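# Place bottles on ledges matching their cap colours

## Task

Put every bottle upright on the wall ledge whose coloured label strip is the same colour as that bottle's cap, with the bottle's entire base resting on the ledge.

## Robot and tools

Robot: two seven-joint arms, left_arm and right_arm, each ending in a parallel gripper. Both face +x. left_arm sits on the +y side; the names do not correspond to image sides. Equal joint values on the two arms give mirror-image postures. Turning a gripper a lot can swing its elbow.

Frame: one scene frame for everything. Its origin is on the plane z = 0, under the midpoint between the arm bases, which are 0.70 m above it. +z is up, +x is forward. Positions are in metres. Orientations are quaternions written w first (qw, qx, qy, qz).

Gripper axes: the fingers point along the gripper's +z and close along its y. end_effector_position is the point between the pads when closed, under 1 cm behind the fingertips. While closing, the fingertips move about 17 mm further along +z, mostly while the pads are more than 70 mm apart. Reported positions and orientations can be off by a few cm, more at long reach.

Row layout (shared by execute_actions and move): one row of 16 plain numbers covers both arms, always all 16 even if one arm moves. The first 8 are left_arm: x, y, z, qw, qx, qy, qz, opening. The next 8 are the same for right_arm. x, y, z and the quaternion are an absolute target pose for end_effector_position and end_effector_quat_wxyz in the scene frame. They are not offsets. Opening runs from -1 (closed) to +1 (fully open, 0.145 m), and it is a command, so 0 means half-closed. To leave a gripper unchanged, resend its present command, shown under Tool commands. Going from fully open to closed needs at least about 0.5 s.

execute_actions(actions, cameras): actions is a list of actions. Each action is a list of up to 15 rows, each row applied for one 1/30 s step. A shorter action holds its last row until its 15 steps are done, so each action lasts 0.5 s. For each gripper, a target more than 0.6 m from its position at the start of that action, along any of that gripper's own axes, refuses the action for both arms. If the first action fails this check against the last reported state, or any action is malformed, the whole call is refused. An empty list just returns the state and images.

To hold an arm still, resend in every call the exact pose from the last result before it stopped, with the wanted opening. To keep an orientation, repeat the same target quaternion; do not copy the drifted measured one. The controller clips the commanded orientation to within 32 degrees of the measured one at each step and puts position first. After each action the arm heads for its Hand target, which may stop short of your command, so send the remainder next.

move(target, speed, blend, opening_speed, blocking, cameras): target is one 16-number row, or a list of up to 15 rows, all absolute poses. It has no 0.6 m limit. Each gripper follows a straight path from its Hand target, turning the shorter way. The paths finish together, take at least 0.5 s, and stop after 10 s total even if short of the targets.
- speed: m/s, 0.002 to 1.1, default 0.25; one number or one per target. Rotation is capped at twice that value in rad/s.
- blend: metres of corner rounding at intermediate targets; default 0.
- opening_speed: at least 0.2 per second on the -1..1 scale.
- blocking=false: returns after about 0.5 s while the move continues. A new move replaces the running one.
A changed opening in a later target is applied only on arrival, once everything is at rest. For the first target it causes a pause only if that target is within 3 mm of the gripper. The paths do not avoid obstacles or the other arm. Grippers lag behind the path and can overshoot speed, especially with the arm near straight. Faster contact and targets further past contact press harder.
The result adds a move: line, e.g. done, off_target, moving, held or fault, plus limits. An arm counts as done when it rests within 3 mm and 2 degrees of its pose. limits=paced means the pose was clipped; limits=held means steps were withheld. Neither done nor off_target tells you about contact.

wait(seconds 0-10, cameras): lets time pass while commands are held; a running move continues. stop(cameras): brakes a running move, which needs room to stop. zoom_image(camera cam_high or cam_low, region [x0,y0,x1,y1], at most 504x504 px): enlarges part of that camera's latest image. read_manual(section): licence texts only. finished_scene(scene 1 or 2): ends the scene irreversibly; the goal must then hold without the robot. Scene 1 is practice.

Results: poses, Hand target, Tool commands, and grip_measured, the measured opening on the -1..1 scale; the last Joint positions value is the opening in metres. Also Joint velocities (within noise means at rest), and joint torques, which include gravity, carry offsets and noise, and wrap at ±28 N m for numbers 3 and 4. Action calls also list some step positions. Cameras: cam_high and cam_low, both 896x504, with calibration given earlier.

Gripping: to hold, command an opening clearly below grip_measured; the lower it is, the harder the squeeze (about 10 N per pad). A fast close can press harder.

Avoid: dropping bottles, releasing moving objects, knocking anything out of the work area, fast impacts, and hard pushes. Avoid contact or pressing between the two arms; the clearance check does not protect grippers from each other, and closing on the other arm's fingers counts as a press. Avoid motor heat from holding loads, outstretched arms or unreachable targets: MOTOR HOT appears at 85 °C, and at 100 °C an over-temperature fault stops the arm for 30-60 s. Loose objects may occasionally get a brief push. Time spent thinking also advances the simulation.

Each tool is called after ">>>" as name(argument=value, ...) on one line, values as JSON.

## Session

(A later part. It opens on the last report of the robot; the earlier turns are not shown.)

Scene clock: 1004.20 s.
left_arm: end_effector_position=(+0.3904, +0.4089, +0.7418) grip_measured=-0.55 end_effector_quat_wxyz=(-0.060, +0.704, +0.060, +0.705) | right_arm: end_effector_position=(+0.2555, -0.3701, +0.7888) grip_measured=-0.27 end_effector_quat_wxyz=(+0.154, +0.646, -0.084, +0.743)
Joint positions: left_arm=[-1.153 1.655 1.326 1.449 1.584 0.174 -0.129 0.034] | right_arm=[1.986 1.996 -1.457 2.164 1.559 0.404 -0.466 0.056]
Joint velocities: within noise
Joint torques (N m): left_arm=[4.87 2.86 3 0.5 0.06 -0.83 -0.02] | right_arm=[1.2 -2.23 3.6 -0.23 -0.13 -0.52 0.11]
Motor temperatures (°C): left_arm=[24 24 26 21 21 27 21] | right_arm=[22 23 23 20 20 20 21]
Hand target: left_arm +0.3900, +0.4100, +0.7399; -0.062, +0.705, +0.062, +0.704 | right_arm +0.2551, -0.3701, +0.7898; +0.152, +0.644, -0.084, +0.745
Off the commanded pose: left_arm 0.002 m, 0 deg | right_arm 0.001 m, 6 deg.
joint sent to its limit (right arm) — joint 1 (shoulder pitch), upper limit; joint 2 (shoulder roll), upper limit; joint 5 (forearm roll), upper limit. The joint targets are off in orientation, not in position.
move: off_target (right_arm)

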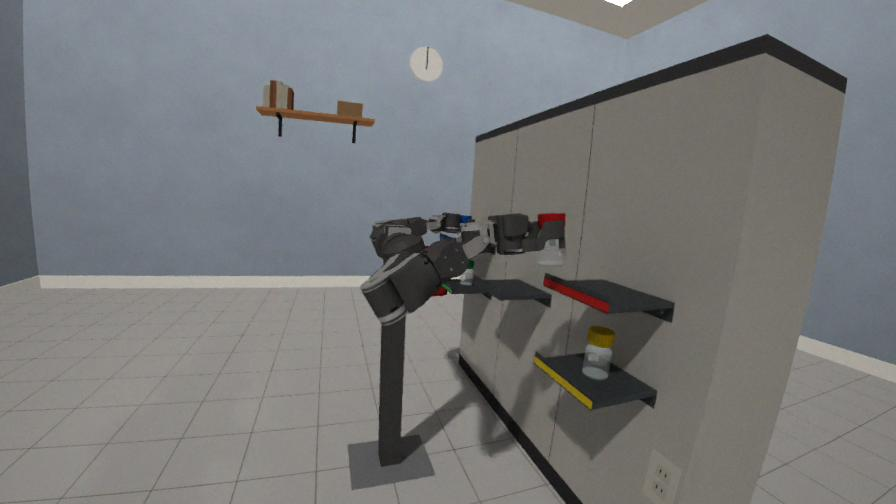

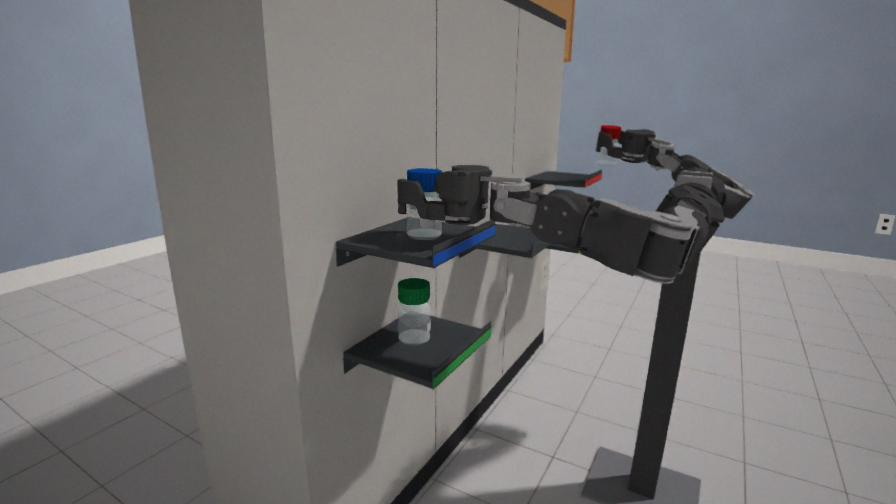

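>>> move(target=[[0.39,0.41,0.736,-0.0616,0.7044,0.0616,0.7044,-0.8,0.3,-0.385,0.79,0.128,0.6653,-0.1173,0.726,-0.7],[0.39,0.41,0.736,-0.0616,0.7044,0.0616,0.7044,0.1,0.3,-0.385,0.79,0.128,0.6653,-0.1173,0.726,-0.7],[0.28,0.39,0.745,-0.0616,0.7044,0.0616,0.7044,0.1,0.38,-0.41,0.785,0.128,0.6653,-0.1173,0.726,-0.7],[0.25,0.37,0.745,-0.0616,0.7044,0.0616,0.7044,0.1,0.38,-0.41,0.747,0.128,0.6653,-0.1173,0.726,-0.7]], speed=[0.1,0.1,0.15,0.15], opening_speed=1.5)

>>> zoom_image(camera="cam_low", region=[380, 130, 640, 270])

>>> zoom_image(camera="cam_high", region=[520, 190, 680, 330])

Scene clock: 1020.87 s.
left_arm: end_effector_position=(+0.2501, +0.3694, +0.7448) grip_measured=+0.10 end_effector_quat_wxyz=(-0.060, +0.704, +0.060, +0.705) | right_arm: end_effector_position=(+0.3803, -0.4100, +0.7435) grip_measured=-0.27 end_effector_quat_wxyz=(+0.127, +0.671, -0.118, +0.721)
Joint positions: left_arm=[-1.081 1.022 1.573 2.117 1.57 0.491 -0.168 0.083] | right_arm=[1.724 1.504 -1.569 1.591 1.553 0.09 -0.433 0.056]
Joint velocities: within noise
Joint torques (N m): left_arm=[0.83 3.52 2.92 0.28 0.11 -0.54 -0.05] | right_arm=[4.29 -1.17 4.96 0.28 -0.32 -0.76 0.06]
Motor temperatures (°C): left_arm=[24 24 26 21 21 26 21] | right_arm=[21 23 23 20 20 20 21]
Hand target: left_arm +0.2500, +0.3700, +0.7449; -0.062, +0.704, +0.062, +0.704 | right_arm +0.3800, -0.4099, +0.7469; +0.128, +0.665, -0.117, +0.726
Off the commanded pose: left_arm 0.001 m, 0 deg | right_arm 0.004 m, 1 deg.
joint sent to its limit (left arm) — joint 3 (upper arm roll), upper limit. The joint targets still meet the commanded pose.
move: off_target (right_arm); target 2's new opening was sent with left_arm's hand 0.006 m and 1 deg from that target

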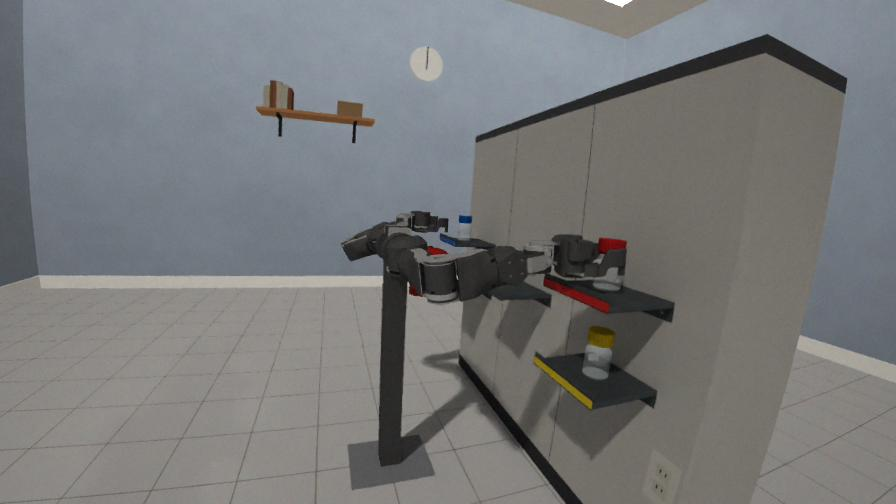

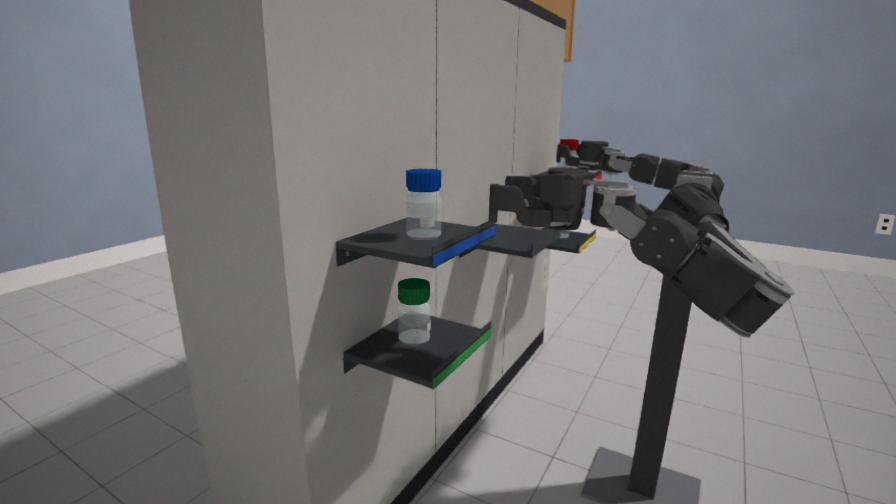

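Scaled by 1.938 from the camera's 896x504 image, which has a finer 1280x720 frame.

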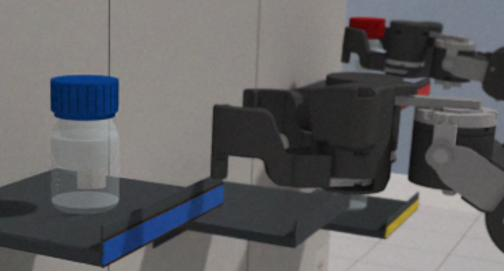

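Scaled by 3.150 from the camera's 896x504 image, which has a finer 1280x720 frame.

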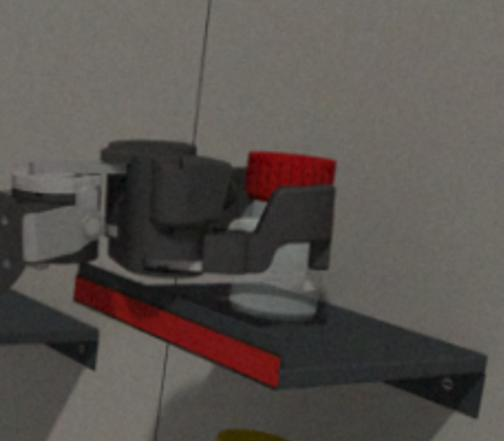

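>>> move(target=[[0.25,0.37,0.745,-0.0616,0.7044,0.0616,0.7044,0.1,0.38,-0.41,0.735,0.128,0.6653,-0.1173,0.726,-0.7],[0.25,0.37,0.745,-0.0616,0.7044,0.0616,0.7044,0.1,0.38,-0.41,0.735,0.128,0.6653,-0.1173,0.726,0.1],[0.25,0.37,0.745,-0.0616,0.7044,0.0616,0.7044,0.1,0.29,-0.378,0.745,0.128,0.6653,-0.1173,0.726,0.1]], speed=[0.1,0.1,0.15], opening_speed=1.5)

>>> zoom_image(camera="cam_high", region=[520, 190, 680, 330])

Scene clock: 1032.57 s.
left_arm: end_effector_position=(+0.2501, +0.3693, +0.7448) grip_measured=+0.10 end_effector_quat_wxyz=(-0.060, +0.704, +0.060, +0.705) | right_arm: end_effector_position=(+0.2897, -0.3776, +0.7471) grip_measured=+0.10 end_effector_quat_wxyz=(+0.129, +0.661, -0.113, +0.730)
Joint positions: left_arm=[-1.081 1.022 1.573 2.117 1.571 0.491 -0.168 0.083] | right_arm=[1.813 1.903 -1.57 2.084 1.559 0.155 -0.52 0.083]
Joint velocities: within noise
Joint torques (N m): left_arm=[0.83 3.52 2.92 0.28 0.11 -0.55 -0.05] | right_arm=[1.7 -1.81 2.99 0.24 -0.14 -0.3 -0.16]
Motor temperatures (°C): left_arm=[23 24 26 21 21 26 21] | right_arm=[22 23 24 20 20 21 21]
Hand target: left_arm +0.2500, +0.3700, +0.7449; -0.061, +0.704, +0.062, +0.704 | right_arm +0.2900, -0.3781, +0.7449; +0.130, +0.664, -0.115, +0.727
Off the commanded pose: left_arm 0.001 m, 0 deg | right_arm 0.002 m, 1 deg.
joint sent to its limit (left arm) — joint 3 (upper arm roll), upper limit. The joint targets still meet the commanded pose.
joint sent to its limit (right arm) — joint 3 (upper arm roll), lower limit; joint 5 (forearm roll), upper limit. The joint targets still meet the commanded pose.
move: done

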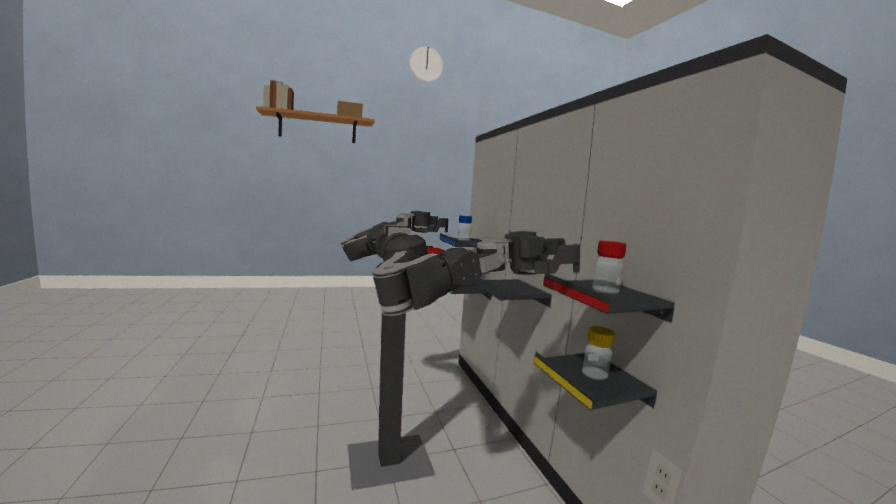

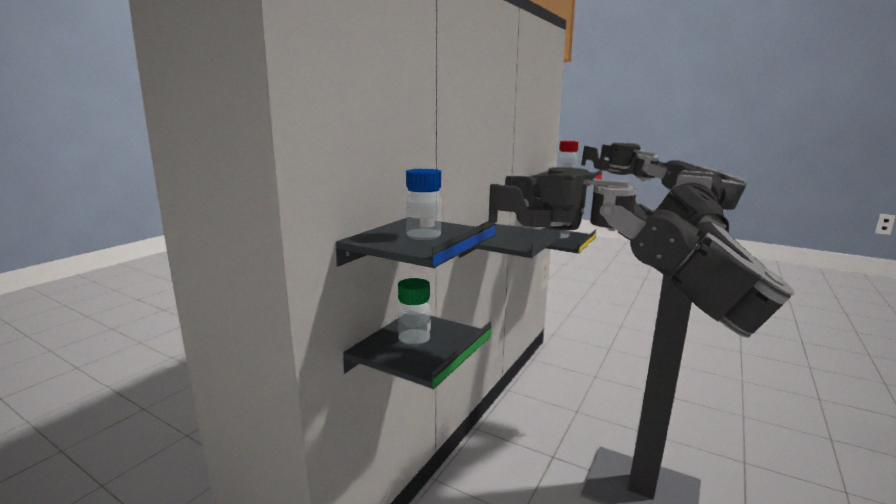

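Scaled by 3.150 from the camera's 896x504 image, which has a finer 1280x720 frame.

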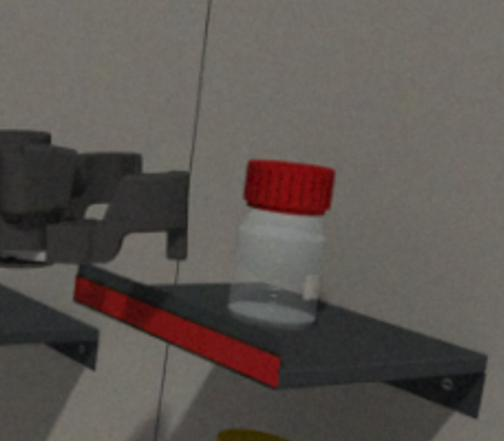

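>>> move(target=[[0.23,0.25,0.6,0,0.7071,0,0.7071,-0.9,0.23,-0.25,0.6,0,0.7071,0,0.7071,-0.9],[0.25,0.2,0.5,0,0.7071,0,0.7071,-0.9,0.25,-0.2,0.5,0,0.7071,0,0.7071,-0.9],[0.28,0.14,0.62,0.0643,0.673,-0.0589,0.7344,-0.9,0.28,-0.14,0.62,-0.0643,0.673,0.0589,0.7344,-0.9],[0.385,0.11,0.69,0.0643,0.673,-0.0589,0.7344,-0.9,0.385,-0.11,0.69,-0.0643,0.673,0.0589,0.7344,-0.9]], blend=[0.03,0.03,0.03,0])

>>> move(target=[[0.365,0.2,0.72,0,0.6756,0,0.7372,-0.9,0.365,-0.2,0.72,0,0.6756,0,0.7372,-0.9],[0.36,0.22,0.775,-0.0643,0.673,0.0589,0.7344,-0.9,0.36,-0.22,0.775,0.0643,0.673,-0.0589,0.7344,-0.9]])

>>> move(target=[[0.325,0.4,0.775,-0.128,0.6653,0.1173,0.726,-0.9,0.325,-0.4,0.775,0.128,0.6653,-0.1173,0.726,-0.9]])

Scene clock: 1116.73 s.
left_arm: end_effector_position=(+0.3844, +0.1103, +0.6930) grip_measured=-0.90 end_effector_quat_wxyz=(+0.065, +0.669, -0.059, +0.738) | right_arm: end_effector_position=(+0.3852, -0.1109, +0.6914) grip_measured=-0.90 end_effector_quat_wxyz=(-0.064, +0.671, +0.056, +0.737)
Joint positions: left_arm=[0.558 0.389 -0.347 2.055 0.69 0.703 -0.483 0.008] | right_arm=[1.273 0.928 -1.326 2.051 1.343 0.026 -0.922 0.008]
Joint velocities: within noise
Joint torques (N m): left_arm=[6.45 0.62 0.9 2.5 -0.03 -0.49 0.04] | right_arm=[5.53 1.07 3.55 1.07 -0.31 -0.14 0.19]
Motor temperatures (°C): left_arm=[22 23 26 21 21 26 21] | right_arm=[21 23 23 19 20 20 21]
Hand target: left_arm +0.3850, +0.1100, +0.6900; +0.064, +0.673, -0.059, +0.735 | right_arm +0.3850, -0.1099, +0.6900; -0.064, +0.673, +0.059, +0.734
Off the commanded pose: left_arm 0.003 m, 1 deg | right_arm 0.002 m, 0 deg.
move: done

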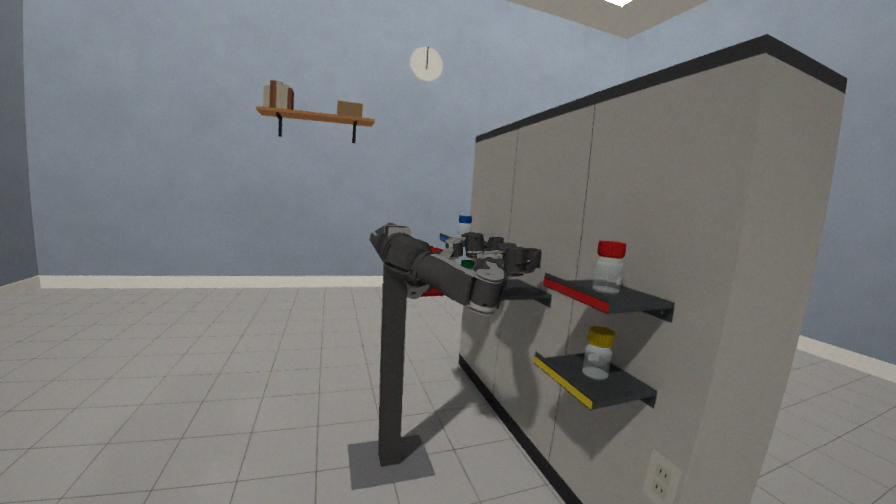

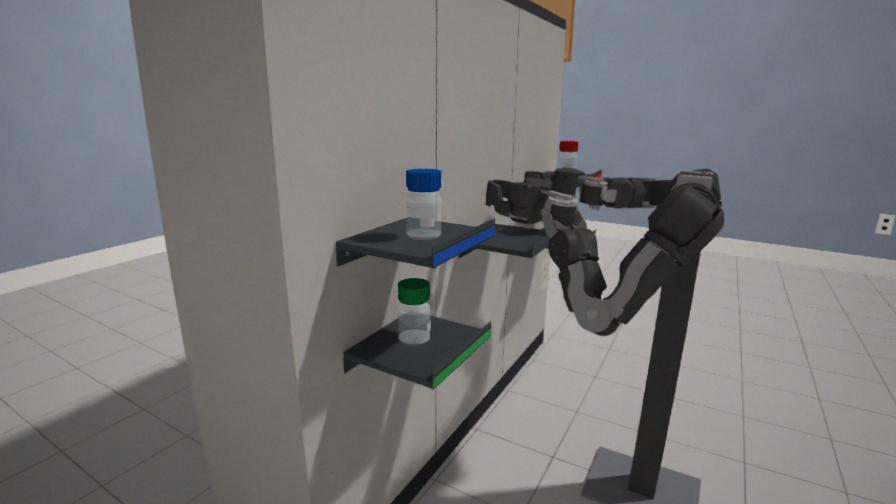

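Scene clock: 1118.23 s.
left_arm: end_effector_position=(+0.3596, +0.2194, +0.7763) grip_measured=-0.90 end_effector_quat_wxyz=(-0.062, +0.671, +0.058, +0.736) | right_arm: end_effector_position=(+0.3602, -0.2188, +0.7747) grip_measured=-0.90 end_effector_quat_wxyz=(+0.063, +0.673, -0.057, +0.735)
Joint positions: left_arm=[0.897 0.816 -0.32 2.121 1.379 0.781 -1.068 0.008] | right_arm=[1.132 1.07 -0.685 2.121 1.559 0.49 -1.104 0.008]
Joint velocities: within noise
Joint torques (N m): left_arm=[6.84 2.39 1.44 0.66 -0.16 -0.32 -0.06] | right_arm=[4.31 1.49 4.52 0.17 -0.35 -0.09 -0.19]
Motor temperatures (°C): left_arm=[22 23 26 21 21 26 21] | right_arm=[21 23 24 19 20 20 21]
Hand target: left_arm +0.3600, +0.2200, +0.7750; -0.064, +0.673, +0.059, +0.735 | right_arm +0.3600, -0.2200, +0.7751; +0.064, +0.673, -0.059, +0.735
Off the commanded pose: left_arm 0.001 m, 0 deg | right_arm 0.001 m, 0 deg.
joint sent to its limit (left arm) — joint 6 (wrist pitch), upper limit. The joint targets still meet the commanded pose.
joint sent to its limit (right arm) — joint 5 (forearm roll), upper limit. The joint targets still meet the commanded pose.
move: done

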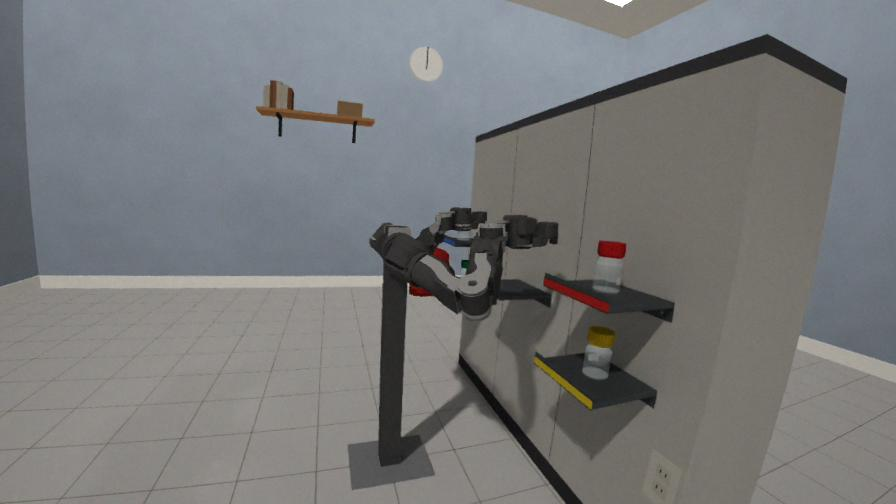

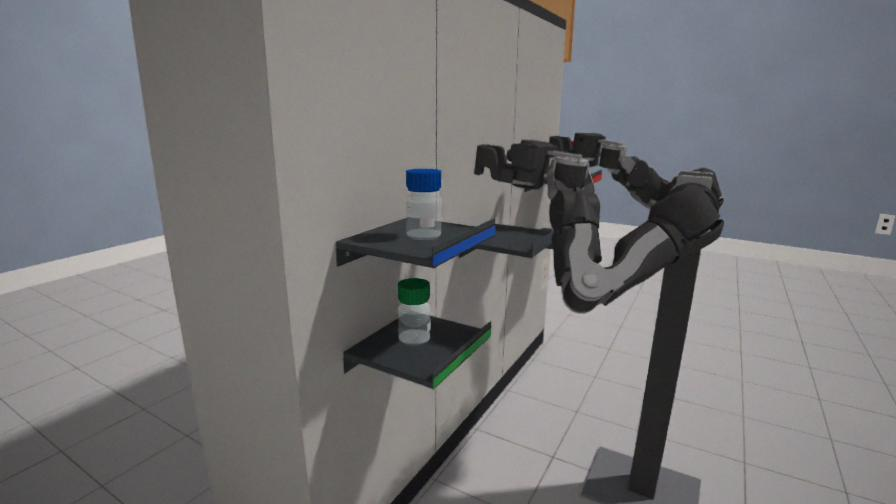

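Scene clock: 1119.47 s.
left_arm: end_effector_position=(+0.3248, +0.4009, +0.7744) grip_measured=-0.90 end_effector_quat_wxyz=(-0.128, +0.666, +0.120, +0.725) | right_arm: end_effector_position=(+0.3248, -0.4009, +0.7738) grip_measured=-0.90 end_effector_quat_wxyz=(+0.128, +0.666, -0.120, +0.724)
Joint positions: left_arm=[0.139 1.197 0.536 1.836 1.266 0.648 -0.413 0.008] | right_arm=[0.007 1.265 0.597 1.836 1.343 0.569 -0.44 0.008]
Joint velocities: within noise
Joint torques (N m): left_arm=[4.31 7.4 2.39 1.58 -0.09 -0.66 0.23] | right_arm=[3.02 8.06 3.48 1.05 -0.15 -0.51 0.19]
Motor temperatures (°C): left_arm=[22 24 26 21 21 26 21] | right_arm=[21 23 24 19 20 20 21]
Hand target: left_arm +0.3250, +0.4000, +0.7749; -0.128, +0.665, +0.117, +0.726 | right_arm +0.3250, -0.4000, +0.7750; +0.128, +0.665, -0.117, +0.726
Off the commanded pose: left_arm 0.001 m, 0 deg | right_arm 0.002 m, 0 deg.
move: done

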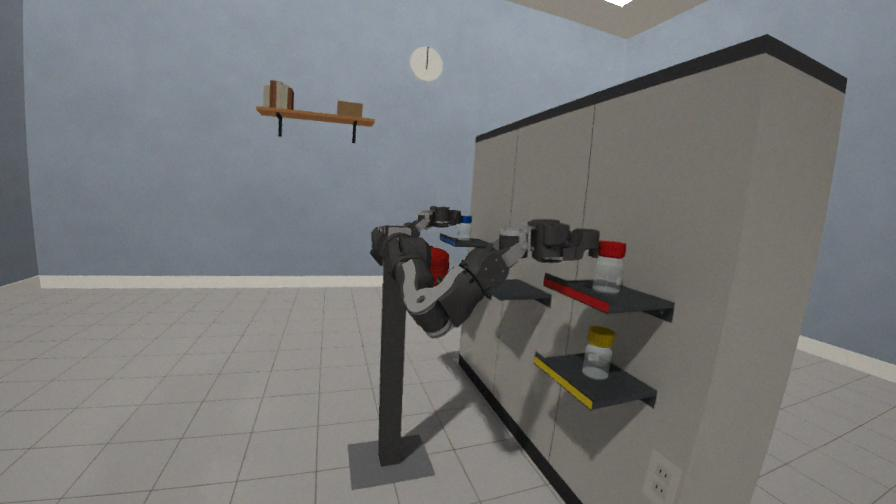

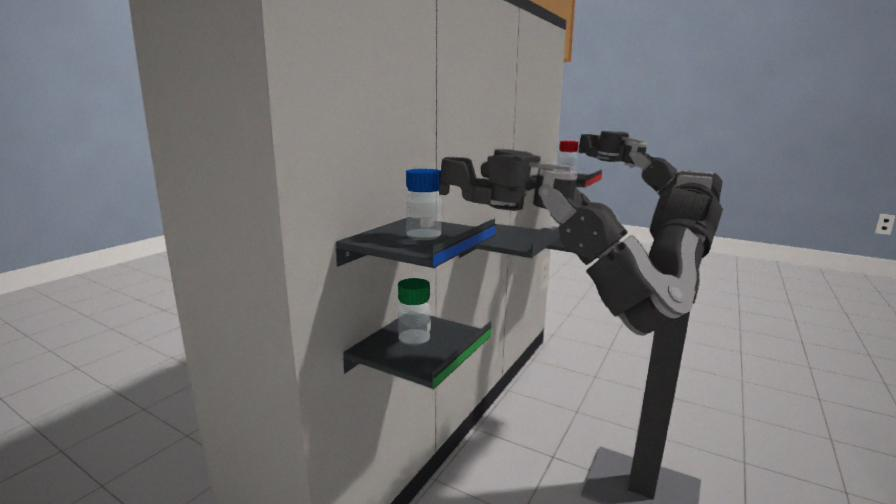

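>>> move(target=[[0.36,0.22,0.775,-0.0643,0.673,0.0589,0.7344,-0.9,0.36,-0.22,0.775,0.0643,0.673,-0.0589,0.7344,-0.9],[0.365,0.19,0.72,0,0.6756,0,0.7372,-0.9,0.36,-0.21,0.6,0,0.6756,0,0.7372,-0.9],[0.385,-0.05,0.70,0.0643,0.673,-0.0589,0.7344,-0.9,0.385,-0.27,0.6,0.0643,0.673,-0.0589,0.7344,-0.9]], blend=[0.04,0.04,0])

>>> move(target=[[0.365,0.19,0.72,0,0.6756,0,0.7372,-0.9,0.36,-0.21,0.6,0,0.6756,0,0.7372,-0.9],[0.36,0.21,0.6,0,0.6756,0,0.7372,-0.9,0.36,-0.21,0.72,0,0.6756,0,0.7372,-0.9],[0.385,0.28,0.6,-0.0643,0.673,0.0589,0.7344,-0.9,0.385,0.03,0.7,-0.0643,0.673,0.0589,0.7344,-0.9]], blend=[0.04,0.04,0])

Scene clock: 1137.67 s.
left_arm: end_effector_position=(+0.3842, -0.0505, +0.6998) grip_measured=-0.90 end_effector_quat_wxyz=(+0.065, +0.673, -0.060, +0.734) | right_arm: end_effector_position=(+0.3846, -0.2693, +0.5980) grip_measured=-0.90 end_effector_quat_wxyz=(+0.066, +0.676, -0.057, +0.732)
Joint positions: left_arm=[0.96 0.009 -0.977 1.719 0.848 0.527 -1.105 0.008] | right_arm=[0.288 1.021 -0.499 1.833 0.97 -0.068 -0.657 0.008]
Joint velocities: within noise
Joint torques (N m): left_arm=[8.82 -1.62 2.17 2.41 -0.36 -0.42 0.11] | right_arm=[4.63 4.71 4.42 2.09 -0.19 -0.49 0.08]
Motor temperatures (°C): left_arm=[23 25 26 21 21 26 21] | right_arm=[21 24 24 19 20 20 21]
Hand target: left_arm +0.3850, -0.0500, +0.7001; +0.064, +0.673, -0.059, +0.734 | right_arm +0.3850, -0.2699, +0.6000; +0.064, +0.673, -0.059, +0.734
Off the commanded pose: left_arm 0.001 m, 0 deg | right_arm 0.002 m, 0 deg.
move: done

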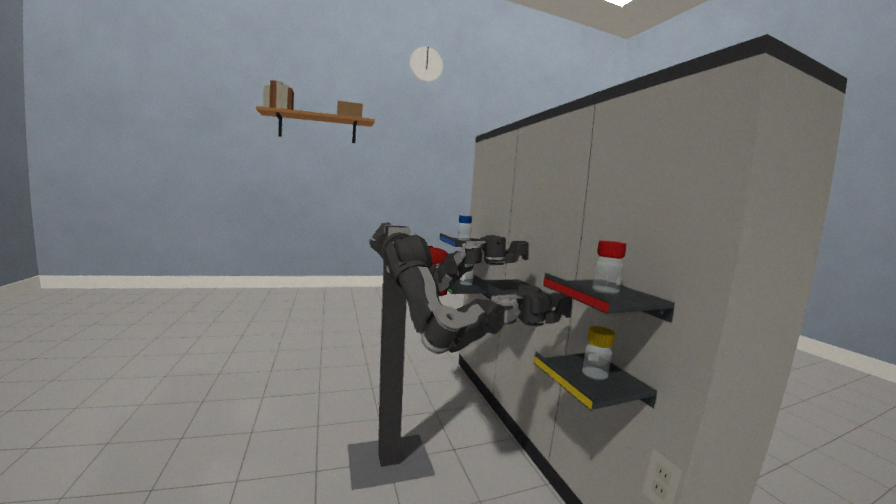

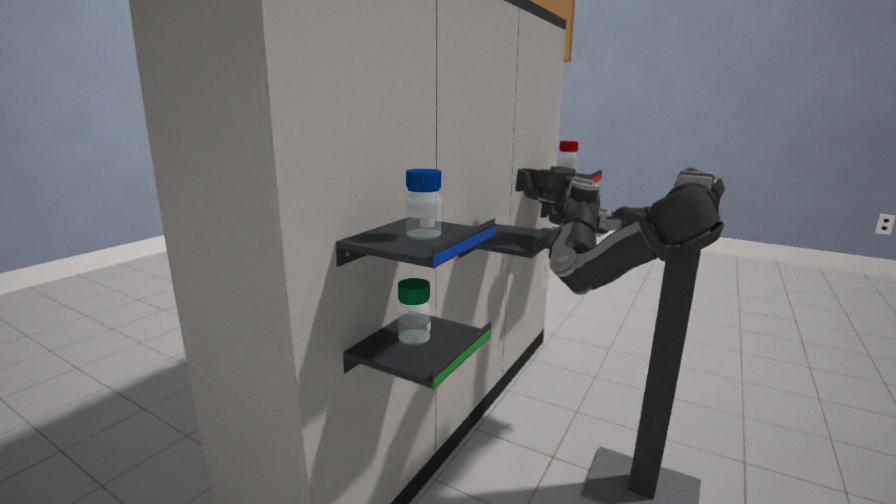

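Scene clock: 1140.53 s.
left_arm: end_effector_position=(+0.3845, +0.2793, +0.5989) grip_measured=-0.90 end_effector_quat_wxyz=(-0.065, +0.674, +0.059, +0.733) | right_arm: end_effector_position=(+0.3850, +0.0300, +0.6992) grip_measured=-0.90 end_effector_quat_wxyz=(-0.063, +0.674, +0.061, +0.733)
Joint positions: left_arm=[0.203 0.964 -0.347 1.815 0.927 -0.017 -0.573 0.008] | right_arm=[1.006 0.132 -1.017 1.788 0.959 0.481 -1.137 0.008]
Joint velocities: within noise
Joint torques (N m): left_arm=[6.29 5.13 3.11 2.65 -0.1 -0.65 0.23] | right_arm=[6.18 -1.6 3.21 2.02 -0.47 -0.28 -0.01]
Motor temperatures (°C): left_arm=[23 25 26 21 21 26 21] | right_arm=[22 24 24 19 20 20 21]
Hand target: left_arm +0.3850, +0.2800, +0.6000; -0.064, +0.673, +0.059, +0.734 | right_arm +0.3851, +0.0299, +0.6999; -0.064, +0.673, +0.059, +0.734
Off the commanded pose: left_arm 0.001 m, 0 deg | right_arm 0.001 m, 0 deg.
move: done

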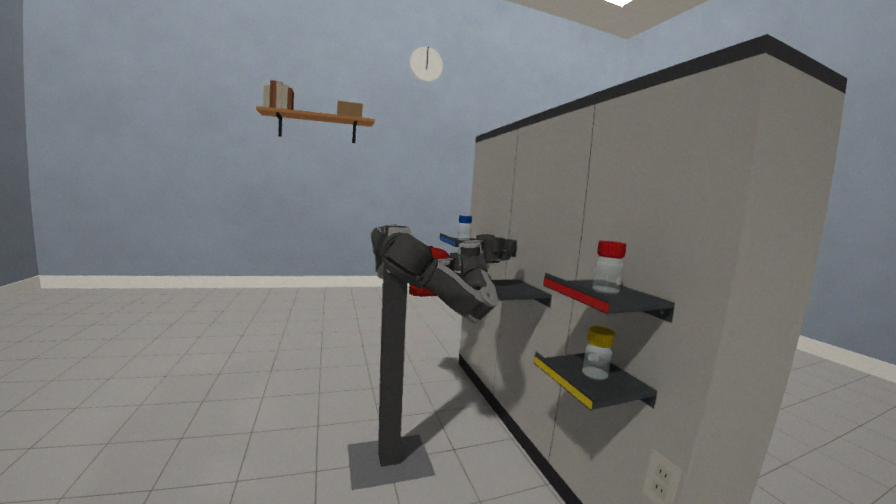

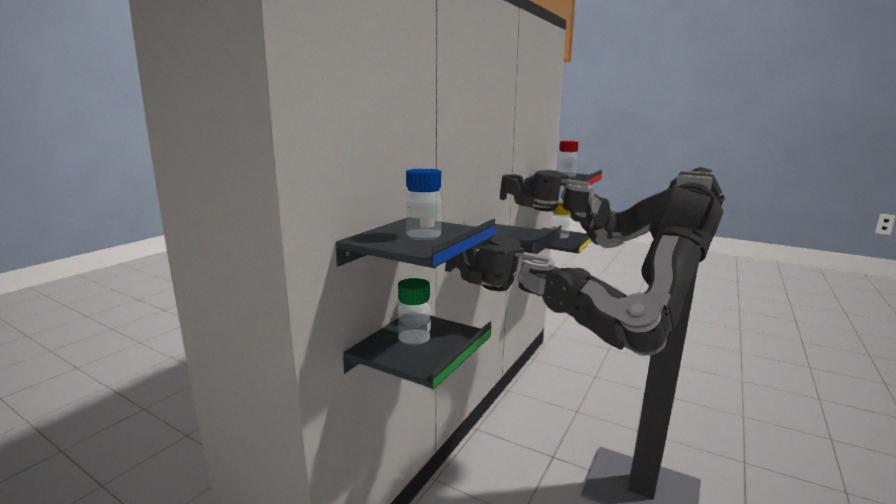

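>>> finished_scene(scene=1)

The scene is finished: the task was done.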